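# Move the wooden block from the bench onto the cart

## Task

Lift the wooden block from the bench and lay it flat on the cart's floor, at the end with the handle, next to the profiles. The drop flap must stay open, and anything already in its correct state must still be so at the finish. At the end, both grippers must be empty and away from the cart, having released the block and backed off. The robot must not topple or be left leaning, and it must end up in contact with nothing.

## Robot and tools

ROBOT. A Rainbow Robotics RB-Y1: a two-wheel drive base with two rear casters, a folding torso (squat, shift, pitch, yaw), a head, and two 7-joint arms, each ending in a parallel gripper. The base is 0.58 m wide. It extends 0.10 m ahead of the drive axle and 0.57 m behind it, and sweeps a 0.58 m radius when spinning in place. Each wrist has a camera case sticking out sideways that can strike objects. The cameras are head_camera, left_wrist_camera and right_wrist_camera.

FRAMES. Everything is in metres. In the base frame the origin is on the floor under the middle of the drive axle, with x forward, y to the left and z up. The chest, left_hand and right_hand lines are printed in this frame. A hand point is the spot between its finger pads; the fingers point along the hand's -z axis and close along its x axis. Printed hand positions can be off, especially at long reach or under load. base_odometry is measured from where the base started the scene and only counts wheel rotation, so slipping looks like travel. Heading is in radians, positive to the left.

move. One action per call, plus the optional cameras list and blocking flag. An action is base and/or joints (optionally with min_time_s or contact_limits), or target (optionally with min_time_s), or contact_limits by itself. A move with no action just reports state and images.
- base: one object {x_m_s, turn_rad_s, for_s}. It is a velocity held for a duration, not a destination. x_m_s is forward speed in m/s: 0, or 0.005 to 0.4 in magnitude, with negative meaning backward. turn_rad_s is the turn rate in rad/s, positive to the left: 0, or 0.02 to 1.509 in magnitude. for_s is 0.1 to 5 s. The base cannot move sideways. Ramps are 0.4 m/s² (0.5 rad/s² for turns), so the base coasts for up to about 1 s (3.1 s for turns) afterwards. If |x| + 0.27|turn| exceeds 0.4, both are scaled down.
- joints: a single flat map from joint name to an absolute target, in rad (grippers in m of opening, 0 to 0.1). Ranges: torso_squat_rad 0 to 1.2; torso_shift_rad -0.3 to 0.6; torso_pitch_rad -0.2 to 1.4; torso_yaw_rad -1.5 to 1.5 (raise both arms at least 0.2 rad sideways first). Shoulder pitch ±2.356, negative swings forward. left_shoulder_roll 0 to 3.141 and right_shoulder_roll -3.141 to 0, both outward. Shoulder yaw ±2.094. Elbow -2.617 to 0.01, negative bends. Forearm roll ±3.141; wrist pitch -1.57 to 1.919; hand roll ±2.705. head_pan_rad ±0.523, head_tilt_rad -0.35 to 1.57 (positive looks down). Combined torso limits: squat+shift<=1.52; squat-shift+pitch<=1.57; shift+0.5pitch-0.4squat<=0.7; shift+0.3pitch-0.5squat<=0.39. Breaking one leaves the torso off_target.
- target: an absolute pose for a single hand. side is "left" or "right"; x, y, z are in m in the base frame (-3 to 3); quat_wxyz is in the same form the hand lines print. It is solved once into joint angles, so the hand travels on an arc; break long moves into short steps. It cannot be sent while any other move is still running.
- min_time_s: 0.1 to 8 s, the minimum duration for arm, head and torso motions.
- contact_limits: a map with left_gripper_m and/or right_gripper_m, giving the gripper motor current in mA (200 to 672.5, initially 672.5). It stays in force until changed, and lower values grip more softly.
- blocking: true (the default) waits until everything is at rest. false returns within about 0.5 s; use wait(0) to check progress.

OTHER TOOLS. wait(seconds 0 to 10) lets the sim run. stop brakes all running motions. zoom_image(camera, region [x0,y0,x1,y1] in pixels, up to 504x504) enlarges the latest image. read_manual gives licence text only. finished_scene(scene = the current scene number) ends the scene and cannot be undone.

RESULTS. "move: done" means every motion finished; otherwise it shows the worst status. Hand status is reached (within 10 mm and 2 degrees), short (with the distance), or refused (with a reason). Joint words: off_target (stopped away from the target and may still be pushing), not_followed (the arm-collision check withheld it), contact_stop (torso only), time_out, limit_stop_at_own_body_* (the self-collision guard, not an actual contact), torque_fault, limit_stop_at_motor_heat. When a torso or arm joint stops with contact_stop or time_out, its whole group stops. After a refusal or an unrequested stop, any remaining calls in that reply are skipped. on_its_own reports things you did not command. motor_effort gives each wheel's load in % (peak in brackets); at rest it is normally below 30, and more suggests pushing on something. lidar_m lists 12 distances in 30° sectors, starting straight ahead and going counter-clockwise, measured at 0.23 m height. Torques, external torques, wrist force and torque (uncalibrated, offset up to 16 N) and motor temperatures are also shown. "pictures" gives the image order.

GRIPPING. Command an opening at least 0.005 m narrower than the block; then off_target or done are both normal. Each arm can carry 3 kg.

AVOID. The base keeps driving after hitting furniture. It can slip, turn, or cut the wheel motors for 2 s, and if the body catches on an edge it can tip over. Heavy loads held far forward, or hard braking, can also tip it. Never let the arms strike or squeeze each other, including grippers, fingers and camera cases; keep roughly 0.5 rad of outward shoulder roll. Joint contact torque at its limit (shoulders 65.8, elbow 33.8, wrist joints 23.5 N m) freezes the robot for 10 s. A motor at 80 °C brakes the robot, so avoid long stretched-out or strained holds. Do not drop the block, release it while it is moving, or slam or shove anything. Set it down gently, open the gripper, lift away and back off so nothing touches at the end. Thinking time also advances the simulation.

Each tool is called after "Request:" as name(argument=value, ...), one argument or row to a line, values as JSON.

## Session

Request:
move(
)

Scene clock: 0.00 s.
Joint torques (N m): no reading
External joint torques (N m): no reading
Motor temperatures (°C): left_arm=[31 28 32 36 35 33 38] | right_arm=[34 31 32 30 36 36 34]
Wrist force (N): no reading
Wrist torque (N m): no reading
Wrist force, peak (N): no reading
base_odometry: x=+0.000 y=+0.000 heading=+0.000
lidar_m: 0.65 0.68 1.56 4.82 1.63 1.14 1.08 1.13 1.47 3.50 0.97 0.70
base_status: not commanded
joint_positions: torso_squat_rad=+0.350 torso_shift_rad=+0.000 torso_pitch_rad=+0.000 torso_yaw_rad=+0.000 left_shoulder_pitch_rad=+0.049 left_shoulder_roll_rad=+0.015 left_shoulder_yaw_rad=+0.041 left_elbow_rad=-0.149 left_forearm_roll_rad=+0.010 left_wrist_pitch_rad=-0.019 left_hand_roll_rad=+0.045 left_gripper_m=+0.099 right_shoulder_pitch_rad=-0.033 right_shoulder_roll_rad=-0.038 right_shoulder_yaw_rad=+0.024 right_elbow_rad=-0.125 right_forearm_roll_rad=-0.047 right_wrist_pitch_rad=+0.032 right_hand_roll_rad=-0.022 right_gripper_m=+0.099 head_pan_rad=+0.000 head_tilt_rad=+0.400
joint_status: not commanded
wheel_motors_off: 0
motor_effort: left_wheel=+0 right_wheel=+0
chest: x=-0.2280 y=+0.0001 z=+1.2475 quat_wxyz=(+1.000, +0.000, +0.000, +0.000) (m; base frame)
left_hand: x=-0.1861 y=+0.2354 z=+0.5638 quat_wxyz=(+0.997, +0.009, -0.062, +0.055) (m; base frame)
right_hand: x=-0.1506 y=-0.2464 z=+0.5666 quat_wxyz=(+0.998, -0.015, -0.063, -0.016) (m; base frame)
pictures: head_camera, left_wrist_camera, right_wrist_camera

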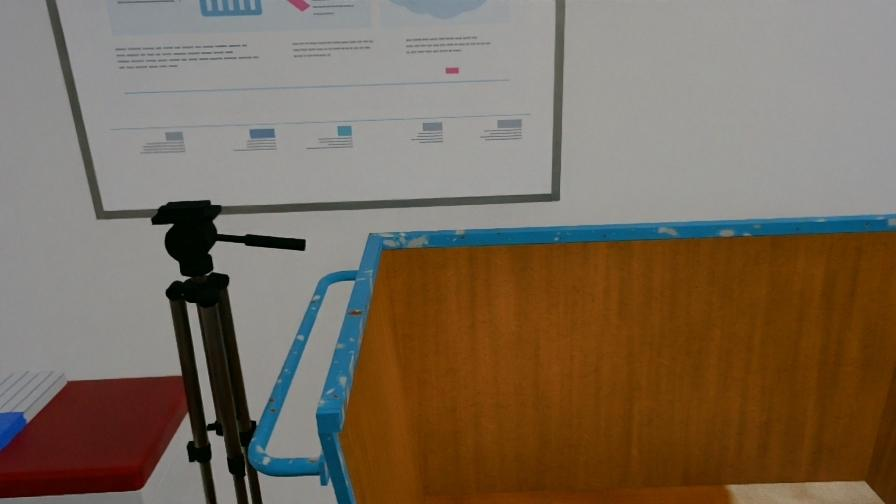

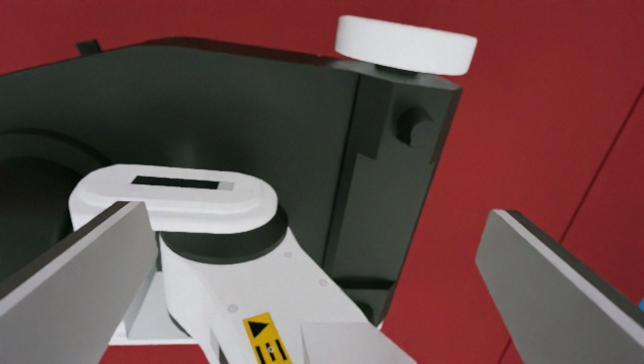

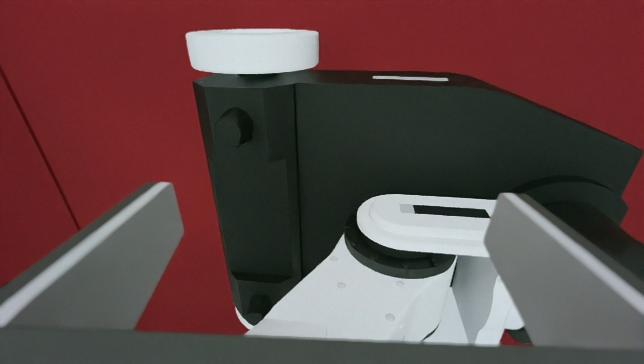

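Request:
move(
  joints={"head_tilt_rad":0.9},
  cameras=["head_camera"],
)

Request:
move(
  joints={"head_tilt_rad":0.75,"head_pan_rad":-0.52},
  cameras=["head_camera"],
)

Request:
move(
  joints={"head_tilt_rad":0.6,"head_pan_rad":0.52},
  cameras=["head_camera"],
)

Scene clock: 2.67 s.
Joint torques (N m): left_arm=[-0.87 -0.43 1.07 0.1 -0.02 -0.68 -0.01] | right_arm=[-2.1 -0.83 -0.71 0.02 -0.13 -0.22 -0.22]
External joint torques (N m): left_arm=[-0.24 -1.09 1.03 0.09 -0.03 -0.33 0] | right_arm=[0.16 0.66 -0.66 0.33 -0.16 0.08 -0.22]
Motor temperatures (°C): left_arm=[31 28 32 36 35 33 38] | right_arm=[34 31 32 30 36 36 34]
Wrist force (N): left_arm=[-0.2 1.2 -6.8] | right_arm=[-1.6 1.1 -4.9]
Wrist torque (N m): left_arm=[-0.32 0.13 0.09] | right_arm=[-0.09 -0.04 -0.10]
Wrist force, peak (N): left_arm=[-0.2 1.9 -8.4] | right_arm=[-2.1 1.2 -5.4]
move: done
base_odometry: x=+0.000 y=+0.000 heading=+0.000
lidar_m: 0.65 0.69 1.55 4.84 1.62 1.12 1.07 1.12 1.48 3.51 0.97 0.68
base_status: not commanded
joint_positions: torso_squat_rad=+0.350 torso_shift_rad=+0.000 torso_pitch_rad=+0.000 torso_yaw_rad=+0.000 left_shoulder_pitch_rad=+0.049 left_shoulder_roll_rad=+0.015 left_shoulder_yaw_rad=+0.041 left_elbow_rad=-0.149 left_forearm_roll_rad=+0.010 left_wrist_pitch_rad=-0.019 left_hand_roll_rad=+0.045 left_gripper_m=+0.099 right_shoulder_pitch_rad=-0.033 right_shoulder_roll_rad=-0.038 right_shoulder_yaw_rad=+0.024 right_elbow_rad=-0.125 right_forearm_roll_rad=-0.047 right_wrist_pitch_rad=+0.032 right_hand_roll_rad=-0.022 right_gripper_m=+0.099 head_pan_rad=+0.000 head_tilt_rad=+0.900
joint_status: all done
wheel_motors_off: 0
motor_effort: left_wheel=+1(1) right_wheel=+0(2)
chest: x=-0.2280 y=+0.0001 z=+1.2475 quat_wxyz=(+1.000, +0.000, +0.000, +0.000) (m; base frame)
left_hand: x=-0.1861 y=+0.2354 z=+0.5638 quat_wxyz=(+0.997, +0.009, -0.062, +0.055) (m; base frame)
right_hand: x=-0.1506 y=-0.2464 z=+0.5666 quat_wxyz=(+0.998, -0.015, -0.063, -0.016) (m; base frame)
pictures: head_camera
camera_calibration:
head_camera: T_world_to_cam=[[-0.00752545, -0.999504, -0.0305734, 0.0419166], [-0.746479, 0.0259588, -0.664902, 0.860292], [0.665366, 0.0178187, -0.746305, 1.16253], [0, 0, 0, 1]] pos_world=[-0.131004, -0.00115113, 1.44089]

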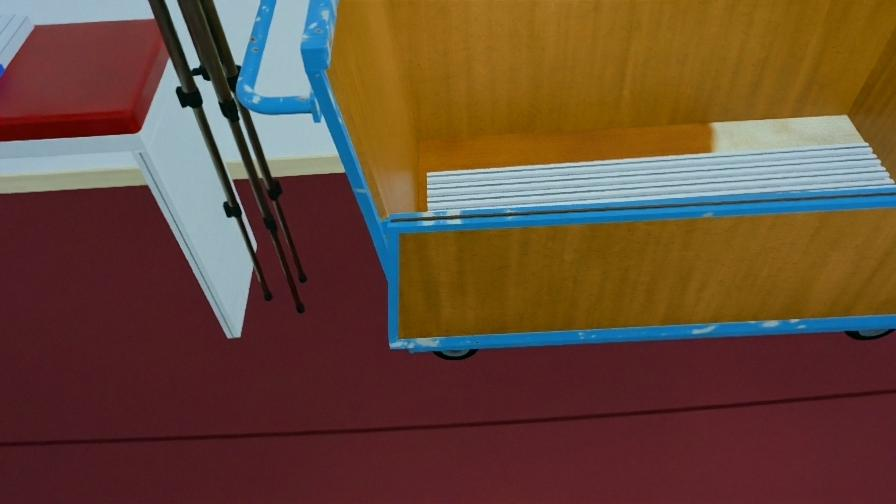

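Scene clock: 3.67 s.
Joint torques (N m): left_arm=[-1.11 -0.11 0.81 0.04 -0.05 -0.64 -0.05] | right_arm=[-2.17 -0.81 -0.49 0.14 -0.08 -0.28 -0.06]
External joint torques (N m): left_arm=[-0.48 -0.77 0.77 0.02 -0.06 -0.29 -0.04] | right_arm=[0.09 0.68 -0.44 0.45 -0.11 0.01 -0.07]
Motor temperatures (°C): left_arm=[31 28 32 36 35 33 38] | right_arm=[34 31 32 30 36 36 34]
Wrist force (N): left_arm=[-0.2 1.5 -7.3] | right_arm=[-1.8 0.7 -5.0]
Wrist torque (N m): left_arm=[-0.35 0.07 0.13] | right_arm=[-0.06 -0.07 -0.09]
Wrist force, peak (N): left_arm=[0.0 2.0 -8.1] | right_arm=[-1.6 1.5 -5.6]
move: done
base_odometry: x=+0.000 y=+0.000 heading=+0.000
lidar_m: 0.66 0.68 1.56 4.83 1.63 1.14 1.08 1.12 1.47 3.51 0.99 0.69
base_status: not commanded
joint_positions: torso_squat_rad=+0.350 torso_shift_rad=+0.000 torso_pitch_rad=+0.000 torso_yaw_rad=+0.000 left_shoulder_pitch_rad=+0.049 left_shoulder_roll_rad=+0.015 left_shoulder_yaw_rad=+0.041 left_elbow_rad=-0.149 left_forearm_roll_rad=+0.010 left_wrist_pitch_rad=-0.019 left_hand_roll_rad=+0.045 left_gripper_m=+0.099 right_shoulder_pitch_rad=-0.033 right_shoulder_roll_rad=-0.038 right_shoulder_yaw_rad=+0.024 right_elbow_rad=-0.125 right_forearm_roll_rad=-0.047 right_wrist_pitch_rad=+0.032 right_hand_roll_rad=-0.022 right_gripper_m=+0.099 head_pan_rad=-0.520 head_tilt_rad=+0.750
joint_status: all done
wheel_motors_off: 0
motor_effort: left_wheel=+1(1) right_wheel=-1(2)
chest: x=-0.2280 y=+0.0001 z=+1.2475 quat_wxyz=(+1.000, +0.000, +0.000, +0.000) (m; base frame)
left_hand: x=-0.1861 y=+0.2354 z=+0.5638 quat_wxyz=(+0.997, +0.009, -0.062, +0.055) (m; base frame)
right_hand: x=-0.1506 y=-0.2464 z=+0.5666 quat_wxyz=(+0.998, -0.015, -0.063, -0.016) (m; base frame)
pictures: head_camera
camera_calibration:
head_camera: T_world_to_cam=[[-0.499147, -0.865949, -0.0313793, -0.0582701], [-0.541357, 0.339914, -0.769019, 1.05324], [0.676598, -0.366867, -0.638455, 1.0088], [0, 0, 0, 1]] pos_world=[-0.141457, -0.0383757, 1.45221]

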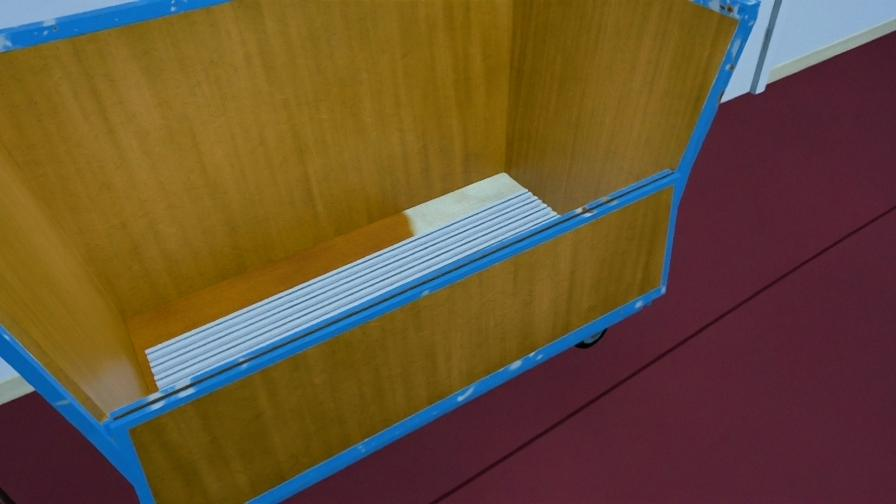

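Scene clock: 5.03 s.
Joint torques (N m): left_arm=[-1.14 -0.01 0.72 0.04 -0.04 -0.65 -0.12] | right_arm=[-2.2 -0.89 -0.48 0.1 -0.08 -0.2 -0.17]
External joint torques (N m): left_arm=[-0.51 -0.67 0.67 0.03 -0.05 -0.29 -0.11] | right_arm=[0.06 0.61 -0.43 0.41 -0.12 0.09 -0.18]
Motor temperatures (°C): left_arm=[31 28 32 36 35 33 38] | right_arm=[34 31 32 30 36 36 34]
Wrist force (N): left_arm=[0.0 0.7 -7.2] | right_arm=[-1.7 1.1 -5.0]
Wrist torque (N m): left_arm=[-0.23 0.16 0.12] | right_arm=[-0.07 -0.05 -0.07]
Wrist force, peak (N): left_arm=[0.3 1.8 -8.5] | right_arm=[-2.0 1.0 -5.6]
move: done
base_odometry: x=+0.000 y=+0.000 heading=+0.000
lidar_m: 0.65 0.68 1.55 4.83 1.62 1.14 1.07 1.12 1.47 3.50 1.00 0.69
base_status: not commanded
joint_positions: torso_squat_rad=+0.350 torso_shift_rad=+0.000 torso_pitch_rad=+0.000 torso_yaw_rad=+0.000 left_shoulder_pitch_rad=+0.049 left_shoulder_roll_rad=+0.015 left_shoulder_yaw_rad=+0.041 left_elbow_rad=-0.149 left_forearm_roll_rad=+0.010 left_wrist_pitch_rad=-0.019 left_hand_roll_rad=+0.045 left_gripper_m=+0.099 right_shoulder_pitch_rad=-0.033 right_shoulder_roll_rad=-0.038 right_shoulder_yaw_rad=+0.024 right_elbow_rad=-0.125 right_forearm_roll_rad=-0.047 right_wrist_pitch_rad=+0.032 right_hand_roll_rad=-0.022 right_gripper_m=+0.099 head_pan_rad=+0.520 head_tilt_rad=+0.600
joint_status: all done
wheel_motors_off: 0
motor_effort: left_wheel=+0(1) right_wheel=+0(2)
chest: x=-0.2280 y=+0.0001 z=+1.2475 quat_wxyz=(+1.000, +0.000, +0.000, +0.000) (m; base frame)
left_hand: x=-0.1861 y=+0.2354 z=+0.5638 quat_wxyz=(+0.997, +0.009, -0.062, +0.055) (m; base frame)
right_hand: x=-0.1506 y=-0.2464 z=+0.5666 quat_wxyz=(+0.998, -0.015, -0.063, -0.016) (m; base frame)
pictures: head_camera
camera_calibration:
head_camera: T_world_to_cam=[[0.498214, -0.866483, -0.0314471, 0.147286], [-0.46132, -0.234194, -0.855767, 1.19539], [0.734143, 0.440863, -0.516405, 0.843793], [0, 0, 0, 1]] pos_world=[-0.141388, 0.0355768, 1.46335]

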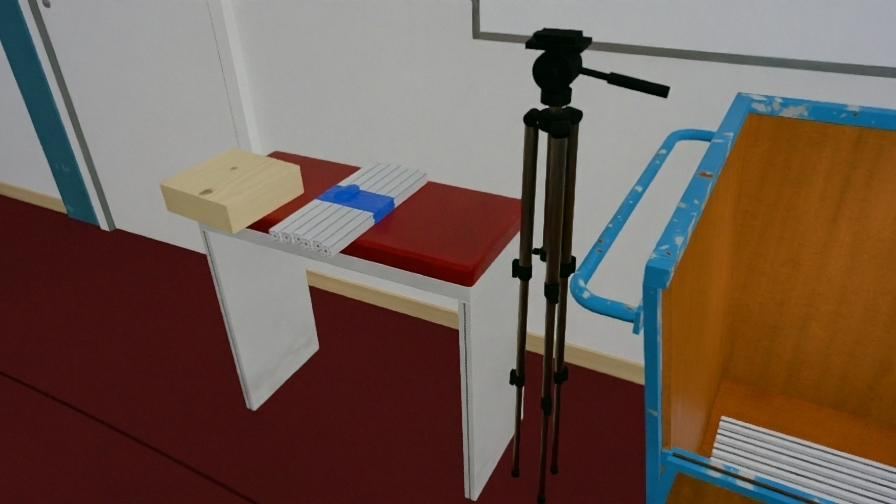

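Request:
zoom_image(
  camera="head_camera",
  region=[140, 120, 440, 300],
)

Request:
zoom_image(
  camera="head_camera",
  region=[500, 250, 896, 504],
)

Scaled by 1.680 from the camera's 896x504 image, which has a finer 1280x720 frame.

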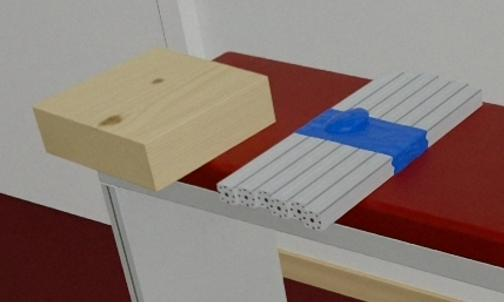

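Scaled by 1.273 from the camera's 896x504 image, which has a finer 1280x720 frame.

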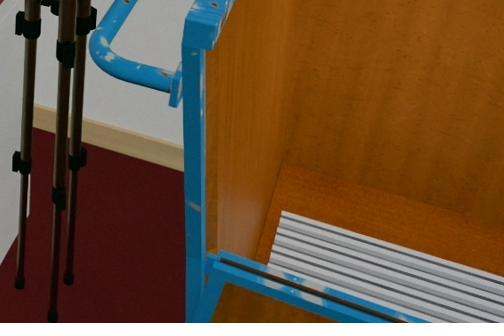

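Request:
move(
  base={"x_m_s":0.2,"for_s":1.5},
  joints={"head_pan_rad":0,"head_tilt_rad":0.6,"torso_pitch_rad":0.5,"torso_squat_rad":0.2},
  cameras=["head_camera"],
)

Request:
move(
  joints={"head_pan_rad":-0.5},
  cameras=["head_camera"],
)

Request:
move(
  joints={"head_pan_rad":0.4},
  cameras=["head_camera"],
)

Scene clock: 36.77 s.
Joint torques (N m): left_arm=[11.29 -0.02 0.99 5.52 -0.03 0.5 -0.03] | right_arm=[11.4 -0.83 -0.74 5.5 -0.13 0.81 -0.03]
External joint torques (N m): left_arm=[-1.36 -0.82 0.83 0.33 -0.03 -0.13 -0.05] | right_arm=[0.45 0.35 -0.52 0.89 -0.05 0.17 -0.01]
Motor temperatures (°C): left_arm=[31 28 32 36 35 33 38] | right_arm=[34 31 32 30 36 36 34]
Wrist force (N): left_arm=[3.2 1.0 -6.7] | right_arm=[1.5 1.5 -4.3]
Wrist torque (N m): left_arm=[-0.30 0.34 0.05] | right_arm=[-0.14 0.13 -0.08]
Wrist force, peak (N): left_arm=[0.0 1.5 -8.4] | right_arm=[-1.8 1.2 -5.5]
move: done
base_odometry: x=+0.300 y=+0.000 heading=+0.000
lidar_m: 0.35 0.36 0.80 3.83 2.08 1.45 1.36 1.42 1.88 4.48 0.55 0.37
base_status: done (sent for 1.5 of 1.5 s)
joint_positions: torso_squat_rad=+0.200 torso_shift_rad=+0.000 torso_pitch_rad=+0.500 torso_yaw_rad=+0.000 left_shoulder_pitch_rad=+0.049 left_shoulder_roll_rad=+0.015 left_shoulder_yaw_rad=+0.041 left_elbow_rad=-0.149 left_forearm_roll_rad=+0.010 left_wrist_pitch_rad=-0.019 left_hand_roll_rad=+0.045 left_gripper_m=+0.099 right_shoulder_pitch_rad=-0.033 right_shoulder_roll_rad=-0.038 right_shoulder_yaw_rad=+0.024 right_elbow_rad=-0.125 right_forearm_roll_rad=-0.047 right_wrist_pitch_rad=+0.032 right_hand_roll_rad=-0.022 right_gripper_m=+0.099 head_pan_rad=+0.000 head_tilt_rad=+0.600
joint_status: all done
wheel_motors_off: 0
motor_effort: left_wheel=-1(56) right_wheel=+0(29)
chest: x=-0.0796 y=+0.0001 z=+1.2381 quat_wxyz=(+0.969, +0.000, +0.247, +0.000) (m; base frame)
left_hand: x=-0.3706 y=+0.2354 z=+0.6181 quat_wxyz=(+0.981, +0.022, +0.187, +0.051) (m; base frame)
right_hand: x=-0.3381 y=-0.2464 z=+0.6034 quat_wxyz=(+0.982, -0.019, +0.186, -0.012) (m; base frame)
pictures: head_camera
camera_calibration:
head_camera: T_world_to_cam=[[-0.013451, -0.999504, -0.0284699, 0.039635], [-0.863684, 0.0259611, -0.503364, 0.788579], [0.503854, 0.0178183, -0.863605, 1.13895], [0, 0, 0, 1]] pos_world=[0.107753, -0.00115112, 1.38167]

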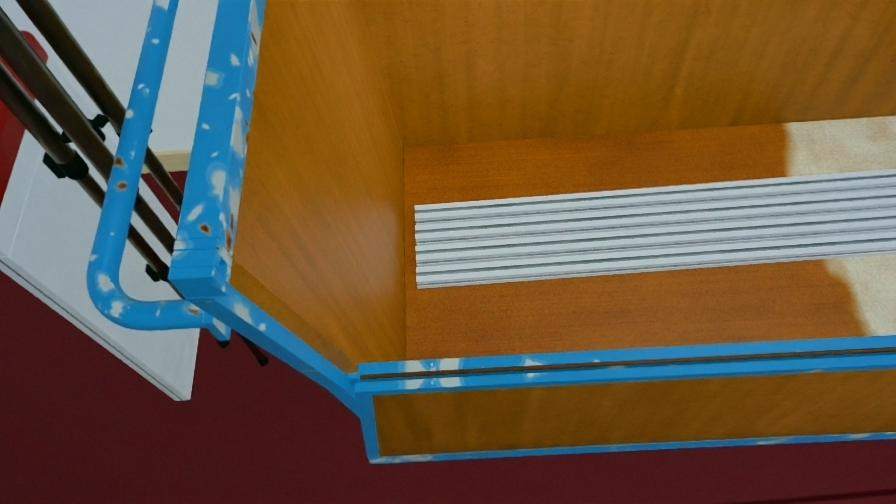

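Scene clock: 37.77 s.
Joint torques (N m): left_arm=[11.22 -0.25 0.87 5.32 -0.06 0.5 0.04] | right_arm=[11.68 -0.35 -0.92 5.52 -0.19 0.84 0.03]
External joint torques (N m): left_arm=[-1.43 -1.05 0.72 0.13 -0.06 -0.13 0.02] | right_arm=[0.73 0.83 -0.7 0.91 -0.11 0.2 0.05]
Motor temperatures (°C): left_arm=[31 28 32 36 35 33 38] | right_arm=[34 31 32 30 36 36 34]
Wrist force (N): left_arm=[3.6 0.7 -7.1] | right_arm=[1.3 0.9 -4.7]
Wrist torque (N m): left_arm=[-0.20 0.35 0.07] | right_arm=[-0.03 0.12 -0.07]
Wrist force, peak (N): left_arm=[3.6 0.6 -7.8] | right_arm=[1.3 1.1 -5.1]
move: done
base_odometry: x=+0.300 y=+0.000 heading=+0.000
lidar_m: 0.35 0.37 0.81 3.85 2.08 1.46 1.37 1.43 1.87 4.48 0.55 0.38
base_status: not commanded
joint_positions: torso_squat_rad=+0.200 torso_shift_rad=+0.000 torso_pitch_rad=+0.500 torso_yaw_rad=+0.000 left_shoulder_pitch_rad=+0.049 left_shoulder_roll_rad=+0.015 left_shoulder_yaw_rad=+0.041 left_elbow_rad=-0.149 left_forearm_roll_rad=+0.010 left_wrist_pitch_rad=-0.019 left_hand_roll_rad=+0.045 left_gripper_m=+0.099 right_shoulder_pitch_rad=-0.033 right_shoulder_roll_rad=-0.038 right_shoulder_yaw_rad=+0.024 right_elbow_rad=-0.125 right_forearm_roll_rad=-0.047 right_wrist_pitch_rad=+0.032 right_hand_roll_rad=-0.022 right_gripper_m=+0.099 head_pan_rad=-0.500 head_tilt_rad=+0.600
joint_status: all done
wheel_motors_off: 0
motor_effort: left_wheel=-1(2) right_wheel=+0(2)
chest: x=-0.0796 y=+0.0001 z=+1.2381 quat_wxyz=(+0.969, +0.000, +0.247, +0.000) (m; base frame)
left_hand: x=-0.3706 y=+0.2354 z=+0.6181 quat_wxyz=(+0.981, +0.022, +0.187, +0.051) (m; base frame)
right_hand: x=-0.3381 y=-0.2464 z=+0.6034 quat_wxyz=(+0.982, -0.019, +0.186, -0.012) (m; base frame)
pictures: head_camera
camera_calibration:
head_camera: T_world_to_cam=[[-0.434212, -0.878033, 0.201293, -0.267829], [-0.797204, 0.270507, -0.539715, 0.837237], [0.419436, -0.394822, -0.817428, 1.07723], [0, 0, 0, 1]] pos_world=[0.099324, -0.036325, 1.38634]

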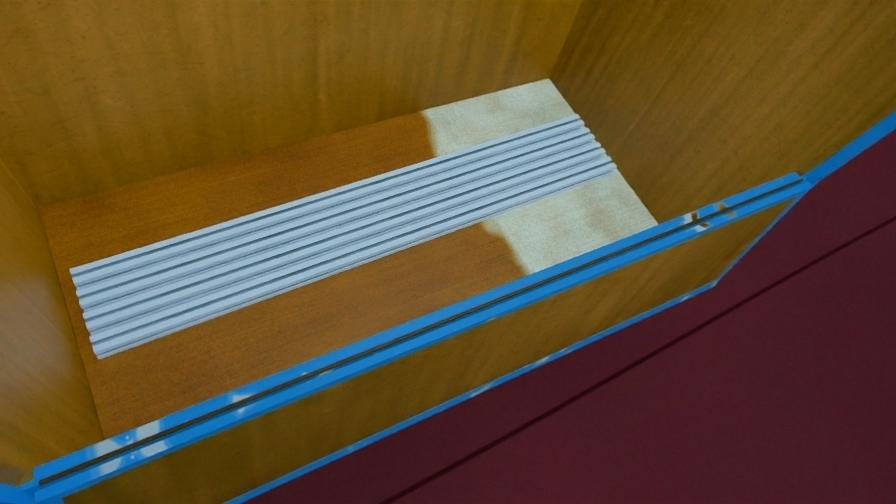

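Scene clock: 39.03 s.
Joint torques (N m): left_arm=[11.29 -0.32 0.81 5.45 -0.07 0.31 0.01] | right_arm=[11.63 -0.7 -1.12 5.43 -0.24 0.58 -0.06]
External joint torques (N m): left_arm=[-1.37 -1.12 0.65 0.26 -0.07 -0.32 -0.01] | right_arm=[0.68 0.48 -0.9 0.82 -0.16 -0.07 -0.04]
Motor temperatures (°C): left_arm=[31 28 32 36 35 33 38] | right_arm=[34 31 32 30 36 36 34]
Wrist force (N): left_arm=[3.2 1.0 -6.4] | right_arm=[1.1 1.2 -4.5]
Wrist torque (N m): left_arm=[-0.28 0.30 0.06] | right_arm=[-0.09 0.09 -0.04]
Wrist force, peak (N): left_arm=[3.6 0.8 -8.0] | right_arm=[1.5 1.4 -5.2]
move: done
base_odometry: x=+0.300 y=+0.000 heading=+0.000
lidar_m: 0.34 0.36 0.80 3.84 2.06 1.45 1.38 1.44 1.88 4.49 0.53 0.37
base_status: not commanded
joint_positions: torso_squat_rad=+0.200 torso_shift_rad=+0.000 torso_pitch_rad=+0.500 torso_yaw_rad=+0.000 left_shoulder_pitch_rad=+0.049 left_shoulder_roll_rad=+0.015 left_shoulder_yaw_rad=+0.041 left_elbow_rad=-0.149 left_forearm_roll_rad=+0.010 left_wrist_pitch_rad=-0.019 left_hand_roll_rad=+0.045 left_gripper_m=+0.099 right_shoulder_pitch_rad=-0.033 right_shoulder_roll_rad=-0.038 right_shoulder_yaw_rad=+0.024 right_elbow_rad=-0.125 right_forearm_roll_rad=-0.047 right_wrist_pitch_rad=+0.032 right_hand_roll_rad=-0.022 right_gripper_m=+0.099 head_pan_rad=+0.400 head_tilt_rad=+0.600
joint_status: all done
wheel_motors_off: 0
motor_effort: left_wheel=-1(2) right_wheel=+1(2)
chest: x=-0.0796 y=+0.0001 z=+1.2381 quat_wxyz=(+0.969, +0.000, +0.247, +0.000) (m; base frame)
left_hand: x=-0.3706 y=+0.2354 z=+0.6181 quat_wxyz=(+0.981, +0.022, +0.187, +0.051) (m; base frame)
right_hand: x=-0.3381 y=-0.2464 z=+0.6034 quat_wxyz=(+0.982, -0.019, +0.186, -0.012) (m; base frame)
pictures: head_camera
camera_calibration:
head_camera: T_world_to_cam=[[0.327891, -0.919926, -0.214998, 0.289179], [-0.836828, -0.177211, -0.517992, 0.808204], [0.438414, 0.349761, -0.827925, 1.09114], [0, 0, 0, 1]] pos_world=[0.103137, 0.0276079, 1.3842]

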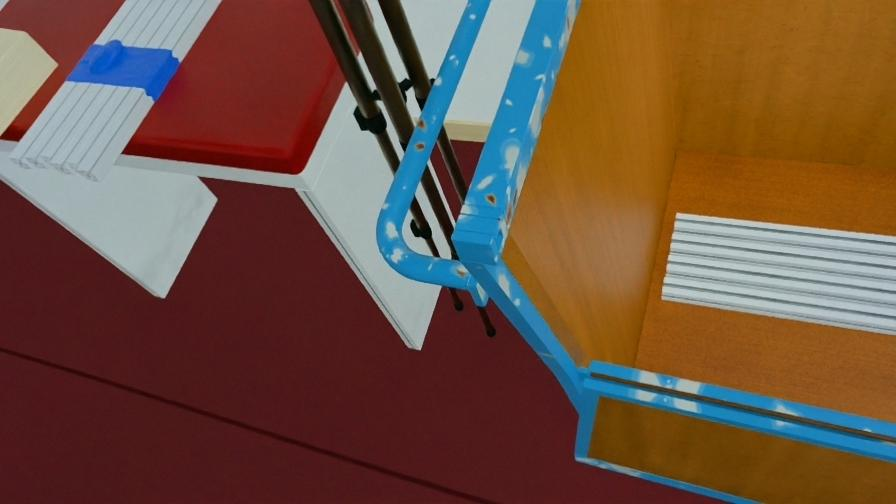

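Request:
move(
  base={"x_m_s":-0.2,"for_s":1.5},
  joints={"head_pan_rad":0.3,"head_tilt_rad":0.6,"torso_pitch_rad":0.0,"torso_squat_rad":0.2},
  cameras=[],
)

Request:
move(
  base={"turn_rad_s":0.6,"for_s":2.618},
  cameras=["head_camera"],
)

Request:
move(
  base={"x_m_s":0.35,"for_s":3.7},
  cameras=["head_camera"],
)

Request:
move(
  base={"turn_rad_s":-0.6,"for_s":2.618},
  joints={"head_pan_rad":0,"head_tilt_rad":0.8},
  cameras=["head_camera"],
)

Scene clock: 50.10 s.
Joint torques (N m): left_arm=[-1.02 -0.27 0.86 -0.01 -0.06 -0.53 0.01] | right_arm=[-2.17 -0.94 -0.88 0.11 -0.15 -0.25 -0.05]
External joint torques (N m): left_arm=[-0.39 -0.93 0.82 -0.02 -0.07 -0.18 0.02] | right_arm=[0.09 0.55 -0.83 0.42 -0.18 0.05 -0.05]
Motor temperatures (°C): left_arm=[31 28 32 36 35 33 38] | right_arm=[34 31 32 30 36 36 34]
Wrist force (N): left_arm=[-0.4 1.7 -6.8] | right_arm=[-1.4 0.8 -5.1]
Wrist torque (N m): left_arm=[-0.33 0.11 0.09] | right_arm=[-0.08 -0.04 -0.08]
Wrist force, peak (N): left_arm=[3.7 0.9 -7.9] | right_arm=[-1.8 0.7 -5.4]
move: done
base_odometry: x=+0.000 y=+0.000 heading=+0.000
lidar_m: 0.65 0.68 1.55 4.82 1.62 1.14 1.07 1.12 1.47 3.50 0.99 0.69
base_status: done (sent for 1.5 of 1.5 s)
joint_positions: torso_squat_rad=+0.200 torso_shift_rad=+0.000 torso_pitch_rad=+0.000 torso_yaw_rad=+0.000 left_shoulder_pitch_rad=+0.049 left_shoulder_roll_rad=+0.015 left_shoulder_yaw_rad=+0.041 left_elbow_rad=-0.149 left_forearm_roll_rad=+0.010 left_wrist_pitch_rad=-0.019 left_hand_roll_rad=+0.045 left_gripper_m=+0.099 right_shoulder_pitch_rad=-0.033 right_shoulder_roll_rad=-0.038 right_shoulder_yaw_rad=+0.024 right_elbow_rad=-0.125 right_forearm_roll_rad=-0.047 right_wrist_pitch_rad=+0.032 right_hand_roll_rad=-0.022 right_gripper_m=+0.099 head_pan_rad=+0.300 head_tilt_rad=+0.600
joint_status: all done
wheel_motors_off: 0
motor_effort: left_wheel=-9(25) right_wheel=-3(27)
chest: x=-0.2280 y=+0.0001 z=+1.2760 quat_wxyz=(+1.000, +0.000, +0.000, +0.000) (m; base frame)
left_hand: x=-0.1862 y=+0.2354 z=+0.5923 quat_wxyz=(+0.997, +0.009, -0.062, +0.055) (m; base frame)
right_hand: x=-0.1506 y=-0.2464 z=+0.5951 quat_wxyz=(+0.998, -0.015, -0.063, -0.016) (m; base frame)
pictures: none
No camera images: "cameras" was empty.

Scene clock: 54.27 s.
Joint torques (N m): left_arm=[-1.06 -0.1 0.92 0.03 -0.06 -0.62 -0.04] | right_arm=[-2.13 -0.87 -0.46 -0.03 -0.05 -0.17 0.02]
External joint torques (N m): left_arm=[-0.43 -0.76 0.88 0.02 -0.06 -0.27 -0.03] | right_arm=[0.12 0.62 -0.41 0.28 -0.09 0.12 0.01]
Motor temperatures (°C): left_arm=[31 28 32 36 35 33 38] | right_arm=[34 31 32 30 36 36 34]
Wrist force (N): left_arm=[-0.6 1.4 -7.9] | right_arm=[-1.4 1.1 -4.7]
Wrist torque (N m): left_arm=[-0.27 0.06 0.09] | right_arm=[-0.11 0.00 -0.09]
Wrist force, peak (N): left_arm=[-0.5 1.0 -8.3] | right_arm=[-1.8 0.7 -5.6]
move: done
base_odometry: x=+0.000 y=+0.000 heading=+1.579
lidar_m: 4.95 1.60 1.12 1.06 1.11 1.48 3.73 0.99 0.70 0.67 1.04 1.56
base_status: done (sent for 2.63 of 2.63 s)
joint_positions: torso_squat_rad=+0.200 torso_shift_rad=+0.000 torso_pitch_rad=+0.000 torso_yaw_rad=+0.000 left_shoulder_pitch_rad=+0.049 left_shoulder_roll_rad=+0.015 left_shoulder_yaw_rad=+0.041 left_elbow_rad=-0.149 left_forearm_roll_rad=+0.010 left_wrist_pitch_rad=-0.019 left_hand_roll_rad=+0.045 left_gripper_m=+0.099 right_shoulder_pitch_rad=-0.033 right_shoulder_roll_rad=-0.038 right_shoulder_yaw_rad=+0.024 right_elbow_rad=-0.125 right_forearm_roll_rad=-0.047 right_wrist_pitch_rad=+0.032 right_hand_roll_rad=-0.022 right_gripper_m=+0.099 head_pan_rad=+0.300 head_tilt_rad=+0.600
joint_status: not commanded
wheel_motors_off: 0
motor_effort: left_wheel=+6(44) right_wheel=+20(42)
chest: x=-0.2280 y=+0.0001 z=+1.2760 quat_wxyz=(+1.000, +0.000, +0.000, +0.000) (m; base frame)
left_hand: x=-0.1862 y=+0.2354 z=+0.5923 quat_wxyz=(+0.997, +0.009, -0.062, +0.055) (m; base frame)
right_hand: x=-0.1506 y=-0.2464 z=+0.5951 quat_wxyz=(+0.998, -0.015, -0.063, -0.016) (m; base frame)
pictures: head_camera
camera_calibration:
head_camera: T_world_to_cam=[[0.29708, -0.954333, -0.0314788, 0.106816], [-0.50131, -0.127828, -0.855774, 1.21151], [0.81267, 0.270014, -0.516392, 0.874736], [0, 0, 0, 1]] pos_world=[-0.135263, 0.0206121, 1.49185]

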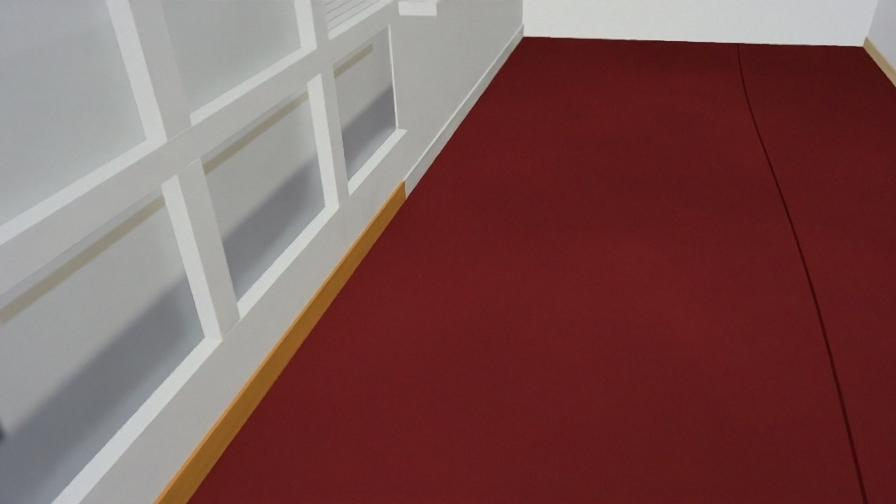

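Scene clock: 59.20 s.
Joint torques (N m): left_arm=[-0.58 -0.15 0.77 -0.02 -0.17 -0.62 0.03] | right_arm=[-1.95 -0.66 -0.49 0.19 -0.01 -0.12 0.07]
External joint torques (N m): left_arm=[0.04 -0.81 0.73 -0.04 -0.18 -0.26 0.03] | right_arm=[0.3 0.83 -0.44 0.5 -0.05 0.17 0.06]
Motor temperatures (°C): left_arm=[31 28 32 36 35 33 38] | right_arm=[34 31 32 30 36 36 34]
Wrist force (N): left_arm=[-0.1 1.7 -7.2] | right_arm=[-1.6 0.7 -5.0]
Wrist torque (N m): left_arm=[-0.34 0.11 0.09] | right_arm=[-0.03 -0.07 -0.08]
Wrist force, peak (N): left_arm=[0.1 2.1 -8.2] | right_arm=[-2.6 1.4 -5.4]
move: done
base_odometry: x=-0.012 y=+1.295 heading=+1.581
lidar_m: 4.33 1.67 1.17 1.11 1.16 1.54 3.88 1.32 1.10 0.84 1.45 1.95
base_status: done (sent for 3.7 of 3.7 s)
joint_positions: torso_squat_rad=+0.200 torso_shift_rad=+0.000 torso_pitch_rad=+0.000 torso_yaw_rad=+0.000 left_shoulder_pitch_rad=+0.049 left_shoulder_roll_rad=+0.015 left_shoulder_yaw_rad=+0.041 left_elbow_rad=-0.149 left_forearm_roll_rad=+0.010 left_wrist_pitch_rad=-0.019 left_hand_roll_rad=+0.045 left_gripper_m=+0.099 right_shoulder_pitch_rad=-0.033 right_shoulder_roll_rad=-0.038 right_shoulder_yaw_rad=+0.024 right_elbow_rad=-0.125 right_forearm_roll_rad=-0.047 right_wrist_pitch_rad=+0.032 right_hand_roll_rad=-0.022 right_gripper_m=+0.099 head_pan_rad=+0.300 head_tilt_rad=+0.600
joint_status: not commanded
wheel_motors_off: 0
motor_effort: left_wheel=+19(48) right_wheel=-18(47)
chest: x=-0.2280 y=+0.0001 z=+1.2760 quat_wxyz=(+1.000, +0.000, +0.000, +0.000) (m; base frame)
left_hand: x=-0.1861 y=+0.2354 z=+0.5923 quat_wxyz=(+0.997, +0.009, -0.062, +0.055) (m; base frame)
right_hand: x=-0.1505 y=-0.2464 z=+0.5951 quat_wxyz=(+0.998, -0.015, -0.063, -0.016) (m; base frame)
pictures: head_camera
camera_calibration:
head_camera: T_world_to_cam=[[0.297088, -0.95433, -0.0315241, 0.106855], [-0.501362, -0.127809, -0.855746, 1.21151], [0.812635, 0.270037, -0.516435, 0.874714], [0, 0, 0, 1]] pos_world=[-0.135163, 0.0206121, 1.49185]

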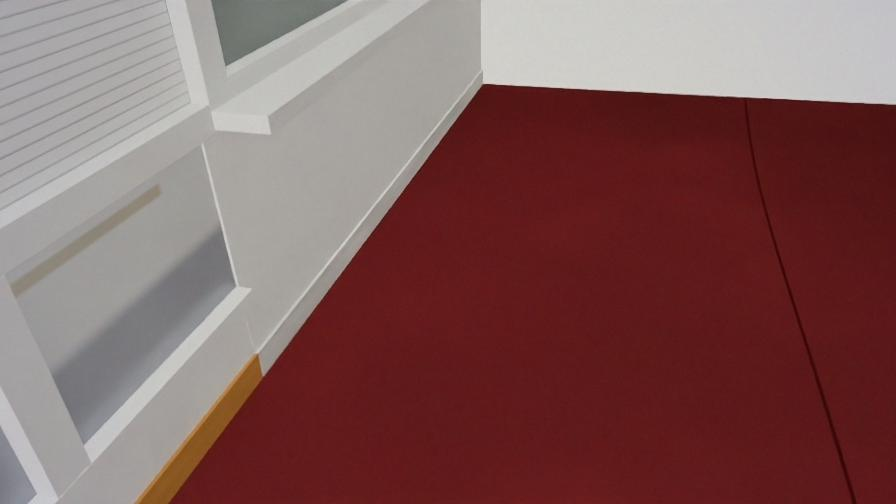

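Scene clock: 63.37 s.
Joint torques (N m): left_arm=[-0.57 -0.27 0.84 -0.12 -0.09 -0.57 -0.1] | right_arm=[-1.96 -1.19 -0.77 0.07 -0.04 -0.25 0]
External joint torques (N m): left_arm=[0.06 -0.93 0.8 -0.13 -0.09 -0.22 -0.09] | right_arm=[0.3 0.3 -0.72 0.38 -0.07 0.04 -0.01]
Motor temperatures (°C): left_arm=[31 28 32 36 35 33 38] | right_arm=[34 31 32 30 36 36 34]
Wrist force (N): left_arm=[-0.2 1.1 -6.8] | right_arm=[-1.8 1.0 -5.4]
Wrist torque (N m): left_arm=[-0.25 0.10 0.06] | right_arm=[-0.12 -0.08 -0.09]
Wrist force, peak (N): left_arm=[0.0 2.0 -8.5] | right_arm=[-2.2 1.2 -5.6]
move: done
base_odometry: x=-0.012 y=+1.295 heading=+0.001
lidar_m: 0.83 1.45 1.93 4.33 1.69 1.18 1.12 1.17 1.54 3.66 1.30 1.09
base_status: done (sent for 2.63 of 2.63 s)
joint_positions: torso_squat_rad=+0.200 torso_shift_rad=+0.000 torso_pitch_rad=+0.000 torso_yaw_rad=+0.000 left_shoulder_pitch_rad=+0.049 left_shoulder_roll_rad=+0.015 left_shoulder_yaw_rad=+0.041 left_elbow_rad=-0.149 left_forearm_roll_rad=+0.010 left_wrist_pitch_rad=-0.019 left_hand_roll_rad=+0.045 left_gripper_m=+0.099 right_shoulder_pitch_rad=-0.033 right_shoulder_roll_rad=-0.038 right_shoulder_yaw_rad=+0.024 right_elbow_rad=-0.125 right_forearm_roll_rad=-0.047 right_wrist_pitch_rad=+0.032 right_hand_roll_rad=-0.022 right_gripper_m=+0.099 head_pan_rad=+0.000 head_tilt_rad=+0.800
joint_status: all done
wheel_motors_off: 0
motor_effort: left_wheel=+23(47) right_wheel=+3(51)
chest: x=-0.2280 y=+0.0001 z=+1.2760 quat_wxyz=(+1.000, +0.000, +0.000, +0.000) (m; base frame)
left_hand: x=-0.1861 y=+0.2354 z=+0.5923 quat_wxyz=(+0.997, +0.009, -0.062, +0.055) (m; base frame)
right_hand: x=-0.1505 y=-0.2464 z=+0.5951 quat_wxyz=(+0.998, -0.015, -0.063, -0.016) (m; base frame)
pictures: head_camera
camera_calibration:
head_camera: T_world_to_cam=[[-0.00443931, -0.999504, -0.0311736, 0.0442098], [-0.676395, 0.0259619, -0.736081, 0.998768], [0.736526, 0.017818, -0.676175, 1.09491], [0, 0, 0, 1]] pos_world=[-0.130674, -0.00125112, 1.47691]

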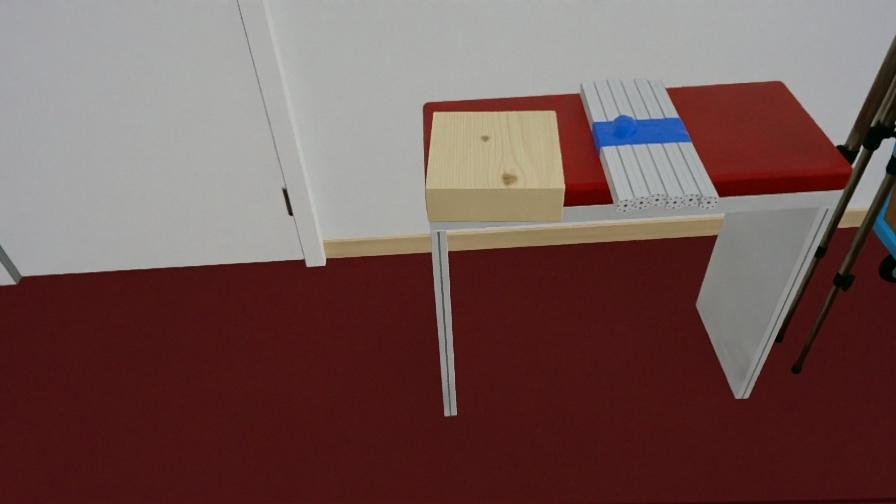

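Request:
move(
  joints={"torso_squat_rad":0.9,"torso_pitch_rad":0.4,"head_tilt_rad":0.5},
  cameras=["head_camera"],
)

Request:
move(
  target={"side":"right","x":0.28,"y":-0.16,"z":0.80,"quat_wxyz":[0.7071,0,-0.7071,0]},
  min_time_s=4,
)

Scene clock: 81.23 s.
Joint torques (N m): left_arm=[8.75 -0.06 1.01 4.41 -0.02 0.28 -0.02] | right_arm=[8.62 -0.73 -0.75 4.3 -0.21 0.59 -0.07]
External joint torques (N m): left_arm=[-1.4 -0.84 0.87 0.19 -0.02 -0.16 -0.03] | right_arm=[0.2 0.54 -0.56 0.63 -0.15 0.13 -0.06]
Motor temperatures (°C): left_arm=[31 28 32 36 35 33 38] | right_arm=[34 30 32 30 36 36 34]
Wrist force (N): left_arm=[2.4 0.9 -7.3] | right_arm=[0.8 1.1 -4.6]
Wrist torque (N m): left_arm=[-0.27 0.22 0.03] | right_arm=[-0.05 0.08 -0.10]
Wrist force, peak (N): left_arm=[3.2 1.2 -8.1] | right_arm=[-2.0 1.2 -5.4]
move: done
base_odometry: x=-0.012 y=+1.295 heading=+0.001
lidar_m: 0.82 1.45 1.94 4.33 1.70 1.19 1.12 1.17 1.54 3.66 1.30 1.07
base_status: not commanded
joint_positions: torso_squat_rad=+0.900 torso_shift_rad=+0.000 torso_pitch_rad=+0.400 torso_yaw_rad=+0.000 left_shoulder_pitch_rad=+0.049 left_shoulder_roll_rad=+0.015 left_shoulder_yaw_rad=+0.041 left_elbow_rad=-0.149 left_forearm_roll_rad=+0.010 left_wrist_pitch_rad=-0.019 left_hand_roll_rad=+0.045 left_gripper_m=+0.099 right_shoulder_pitch_rad=-0.033 right_shoulder_roll_rad=-0.038 right_shoulder_yaw_rad=+0.024 right_elbow_rad=-0.125 right_forearm_roll_rad=-0.047 right_wrist_pitch_rad=+0.032 right_hand_roll_rad=-0.022 right_gripper_m=+0.099 head_pan_rad=+0.000 head_tilt_rad=+0.500
joint_status: all done
wheel_motors_off: 0
motor_effort: left_wheel=+22(25) right_wheel=+2(5)
chest: x=-0.1075 y=+0.0001 z=+1.0006 quat_wxyz=(+0.980, +0.000, +0.199, +0.000) (m; base frame)
left_hand: x=-0.3352 y=+0.2354 z=+0.3547 quat_wxyz=(+0.989, +0.019, +0.138, +0.052) (m; base frame)
right_hand: x=-0.3013 y=-0.2464 z=+0.3433 quat_wxyz=(+0.990, -0.018, +0.137, -0.013) (m; base frame)
pictures: head_camera
camera_calibration:
head_camera: T_world_to_cam=[[-0.00760412, -0.999502, -0.0306413, 0.0350903], [-0.74648, 0.0260626, -0.664898, 0.8268], [0.665365, 0.0178171, -0.746306, 0.82926], [0, 0, 0, 1]] pos_world=[0.0656963, -0.00125081, 1.16969]

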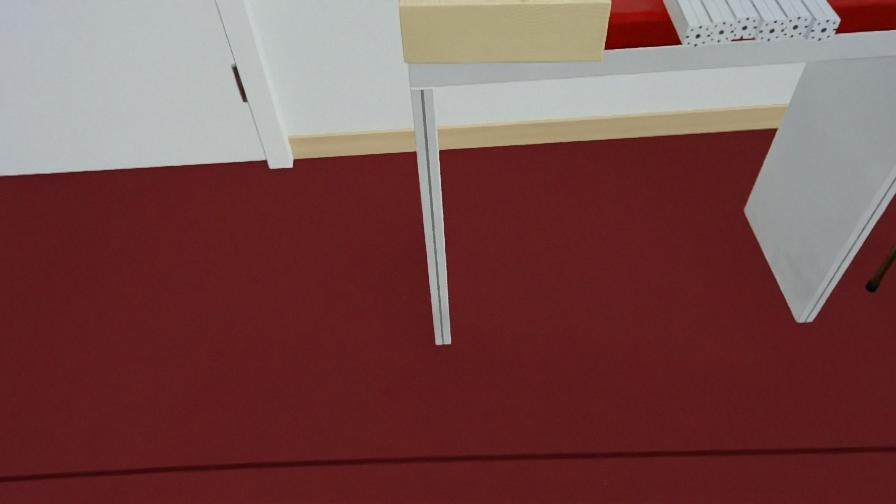

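Scene clock: 85.57 s.
Joint torques (N m): left_arm=[8.69 -0.28 0.74 4.55 -0.06 0.33 -0.02] | right_arm=[0.26 3.24 1.96 -11.48 0.31 -0.48 0.01]
External joint torques (N m): left_arm=[-1.46 -1.06 0.6 0.33 -0.06 -0.11 -0.04] | right_arm=[1.75 1.66 0.97 -1.51 -0.15 -0.3 -0.04]
Motor temperatures (°C): left_arm=[31 28 32 36 35 33 38] | right_arm=[34 30 32 30 36 36 34]
Wrist force (N): left_arm=[2.9 0.9 -7.0] | right_arm=[-7.3 1.1 1.9]
Wrist torque (N m): left_arm=[-0.27 0.30 0.07] | right_arm=[-0.20 -0.41 -0.11]
Wrist force, peak (N): left_arm=[3.1 0.8 -8.7] | right_arm=[-7.6 1.2 1.3]
move: done
base_odometry: x=-0.012 y=+1.295 heading=+0.001
lidar_m: 0.81 1.46 1.93 4.32 1.68 1.17 1.11 1.16 1.53 3.65 1.31 1.09
base_status: not commanded
joint_positions: torso_squat_rad=+0.900 torso_shift_rad=+0.000 torso_pitch_rad=+0.400 torso_yaw_rad=+0.000 left_shoulder_pitch_rad=+0.049 left_shoulder_roll_rad=+0.015 left_shoulder_yaw_rad=+0.041 left_elbow_rad=-0.149 left_forearm_roll_rad=+0.010 left_wrist_pitch_rad=-0.019 left_hand_roll_rad=+0.045 left_gripper_m=+0.099 right_shoulder_pitch_rad=+0.188 right_shoulder_roll_rad=+0.000 right_shoulder_yaw_rad=+0.286 right_elbow_rad=-2.135 right_forearm_roll_rad=-1.350 right_wrist_pitch_rad=-0.181 right_hand_roll_rad=+1.476 right_gripper_m=+0.099 head_pan_rad=+0.000 head_tilt_rad=+0.500
joint_status: all done
wheel_motors_off: 0
motor_effort: left_wheel=+21(22) right_wheel=+1(4)
chest: x=-0.1075 y=+0.0001 z=+1.0006 quat_wxyz=(+0.980, +0.000, +0.199, +0.000) (m; base frame)
left_hand: x=-0.3352 y=+0.2354 z=+0.3547 quat_wxyz=(+0.989, +0.019, +0.138, +0.052) (m; base frame)
right_hand: x=+0.2800 y=-0.1600 z=+0.7998 quat_wxyz=(+0.701, +0.001, -0.713, +0.001) (m; base frame)
right_hand_status: reached (checked arc, planned for 4.0 s): 0 mm and 1.0 deg off.
pictures: head_camera, left_wrist_camera, right_wrist_camera
camera_calibration:
head_camera: T_world_to_cam=[[-0.00760412, -0.999502, -0.0306413, 0.0350903], [-0.74648, 0.0260626, -0.664898, 0.8268], [0.665365, 0.0178171, -0.746306, 0.82926], [0, 0, 0, 1]] pos_world=[0.0656963, -0.00125081, 1.16969]
left_wrist_camera: T_world_to_cam=[[0.951205, 0.135567, -0.277183, 0.384651], [0.239706, -0.890309, 0.387158, 0.181583], [-0.194293, -0.434709, -0.879363, 0.421586], [0, 0, 0, 1]] pos_world=[-0.327498, 0.292786, 0.407044]
right_wrist_camera: T_world_to_cam=[[0.043477, -0.0284796, -0.998648, 0.780706], [-0.509212, 0.859375, -0.0466767, 0.344509], [0.859542, 0.510553, 0.0228609, -0.104994], [0, 0, 0, 1]] pos_world=[0.231732, -0.220223, 0.798131]

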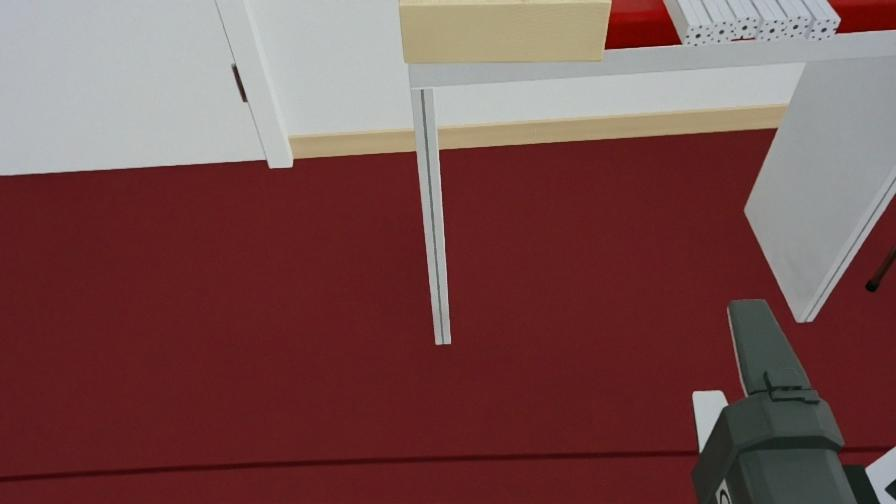

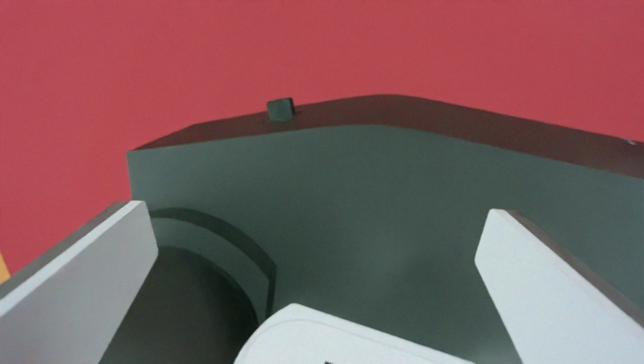

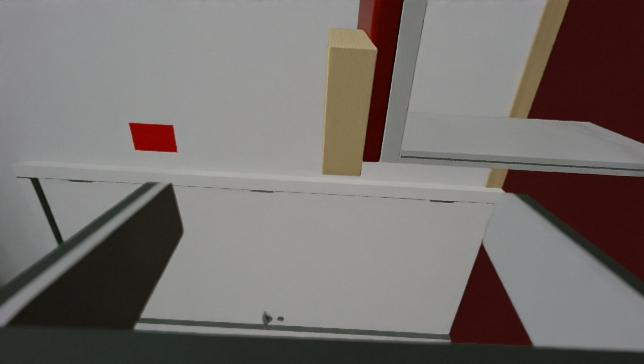

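Request:
move(
  target={"side":"right","x":0.33,"y":-0.06,"z":0.775,"quat_wxyz":[0.7071,0,-0.7071,0]},
  min_time_s=2,
  cameras=[],
)

Request:
move(
  base={"x_m_s":0.2,"for_s":1.6},
  joints={"head_tilt_rad":0.25},
  cameras=["head_camera","right_wrist_camera"],
)

Scene clock: 92.90 s.
Joint torques (N m): left_arm=[8.91 -0.01 1.11 4.37 0 0.15 -0.04] | right_arm=[-8.08 5.85 2.25 -10.19 0.71 -0.16 0.25]
External joint torques (N m): left_arm=[-1.25 -0.8 0.97 0.15 0 -0.29 -0.05] | right_arm=[-1.87 1.12 1 -0.5 -0.39 -0.24 0.2]
Motor temperatures (°C): left_arm=[31 28 32 36 35 33 38] | right_arm=[34 30 32 31 36 36 34]
Wrist force (N): left_arm=[3.3 0.8 -7.3] | right_arm=[-7.3 0.8 1.0]
Wrist torque (N m): left_arm=[-0.25 0.37 0.07] | right_arm=[-0.12 -0.45 -0.08]
Wrist force, peak (N): left_arm=[3.1 0.9 -8.4] | right_arm=[-7.8 1.2 1.6]
move: done
base_odometry: x=-0.012 y=+1.295 heading=+0.001
lidar_m: 0.82 1.44 1.93 4.33 1.68 1.17 1.12 1.18 1.54 3.67 1.31 1.08
base_status: not commanded
joint_positions: torso_squat_rad=+0.900 torso_shift_rad=+0.000 torso_pitch_rad=+0.400 torso_yaw_rad=+0.000 left_shoulder_pitch_rad=+0.049 left_shoulder_roll_rad=+0.015 left_shoulder_yaw_rad=+0.041 left_elbow_rad=-0.149 left_forearm_roll_rad=+0.010 left_wrist_pitch_rad=-0.019 left_hand_roll_rad=+0.045 left_gripper_m=+0.099 right_shoulder_pitch_rad=-0.178 right_shoulder_roll_rad=+0.000 right_shoulder_yaw_rad=+0.523 right_elbow_rad=-1.786 right_forearm_roll_rad=-1.473 right_wrist_pitch_rad=-0.568 right_hand_roll_rad=+1.611 right_gripper_m=+0.099 head_pan_rad=+0.000 head_tilt_rad=+0.500
joint_status: all done
wheel_motors_off: 0
motor_effort: left_wheel=+22(22) right_wheel=+2(5)
chest: x=-0.1075 y=+0.0001 z=+1.0006 quat_wxyz=(+0.980, +0.000, +0.199, +0.000) (m; base frame)
left_hand: x=-0.3352 y=+0.2354 z=+0.3547 quat_wxyz=(+0.989, +0.019, +0.138, +0.052) (m; base frame)
right_hand: x=+0.3299 y=-0.0603 z=+0.7748 quat_wxyz=(+0.707, +0.000, -0.707, +0.000) (m; base frame)
right_hand_status: reached (checked arc, planned for 2.0 s): 0 mm and 0.0 deg off.
pictures: none
No camera images: "cameras" was empty.

Scene clock: 95.40 s.
Joint torques (N m): left_arm=[9.04 -0.12 0.53 4.59 -0.05 0.18 0.11] | right_arm=[-6.88 5.67 2.1 -10.44 0.89 -0.02 0.19]
External joint torques (N m): left_arm=[-1.12 -0.91 0.39 0.37 -0.05 -0.26 0.1] | right_arm=[-0.66 0.94 0.85 -0.75 -0.21 -0.09 0.14]
Motor temperatures (°C): left_arm=[31 28 32 36 35 33 38] | right_arm=[34 30 32 31 36 36 34]
Wrist force (N): left_arm=[2.8 0.3 -6.4] | right_arm=[-7.2 0.3 1.8]
Wrist torque (N m): left_arm=[-0.23 0.31 0.05] | right_arm=[-0.07 -0.42 -0.11]
Wrist force, peak (N): left_arm=[2.8 1.0 -8.4] | right_arm=[-7.8 0.8 1.2]
move: done
base_odometry: x=+0.308 y=+1.295 heading=+0.001
lidar_m: 0.50 1.14 1.50 3.64 2.18 1.53 1.43 1.49 1.96 1.46 0.85 0.93
base_status: done (sent for 1.6 of 1.6 s)
joint_positions: torso_squat_rad=+0.900 torso_shift_rad=+0.000 torso_pitch_rad=+0.400 torso_yaw_rad=+0.000 left_shoulder_pitch_rad=+0.049 left_shoulder_roll_rad=+0.015 left_shoulder_yaw_rad=+0.041 left_elbow_rad=-0.149 left_forearm_roll_rad=+0.010 left_wrist_pitch_rad=-0.019 left_hand_roll_rad=+0.045 left_gripper_m=+0.099 right_shoulder_pitch_rad=-0.178 right_shoulder_roll_rad=+0.000 right_shoulder_yaw_rad=+0.523 right_elbow_rad=-1.786 right_forearm_roll_rad=-1.473 right_wrist_pitch_rad=-0.568 right_hand_roll_rad=+1.611 right_gripper_m=+0.099 head_pan_rad=+0.000 head_tilt_rad=+0.250
joint_status: all done
wheel_motors_off: 0
motor_effort: left_wheel=-6(48) right_wheel=+9(39)
chest: x=-0.1075 y=+0.0001 z=+1.0006 quat_wxyz=(+0.980, +0.000, +0.199, +0.000) (m; base frame)
left_hand: x=-0.3352 y=+0.2354 z=+0.3547 quat_wxyz=(+0.989, +0.019, +0.138, +0.052) (m; base frame)
right_hand: x=+0.3300 y=-0.0602 z=+0.7748 quat_wxyz=(+0.707, +0.000, -0.707, +0.000) (m; base frame)
pictures: head_camera, right_wrist_camera
camera_calibration:
head_camera: T_world_to_cam=[[0.000267299, -0.999504, -0.0314856, 0.0361506], [-0.558917, 0.0259593, -0.828817, 1.02138], [0.829223, 0.0178194, -0.558633, 0.609984], [0, 0, 0, 1]] pos_world=[0.0650437, -0.00125113, 1.18843]
right_wrist_camera: T_world_to_cam=[[0.0262955, -0.0292423, -0.999226, 0.762542], [-0.506643, 0.861294, -0.0385385, 0.275966], [0.861755, 0.507265, 0.00783273, -0.187767], [0, 0, 0, 1]] pos_world=[0.281573, -0.120142, 0.774058]

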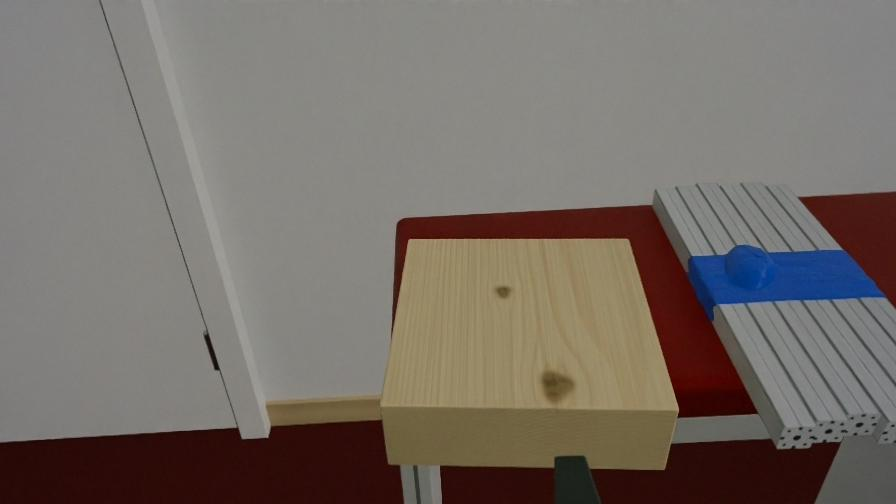

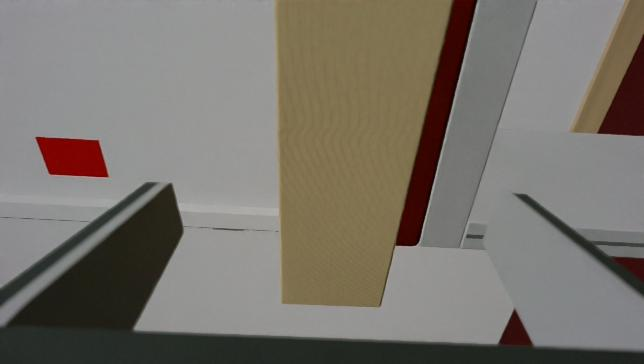

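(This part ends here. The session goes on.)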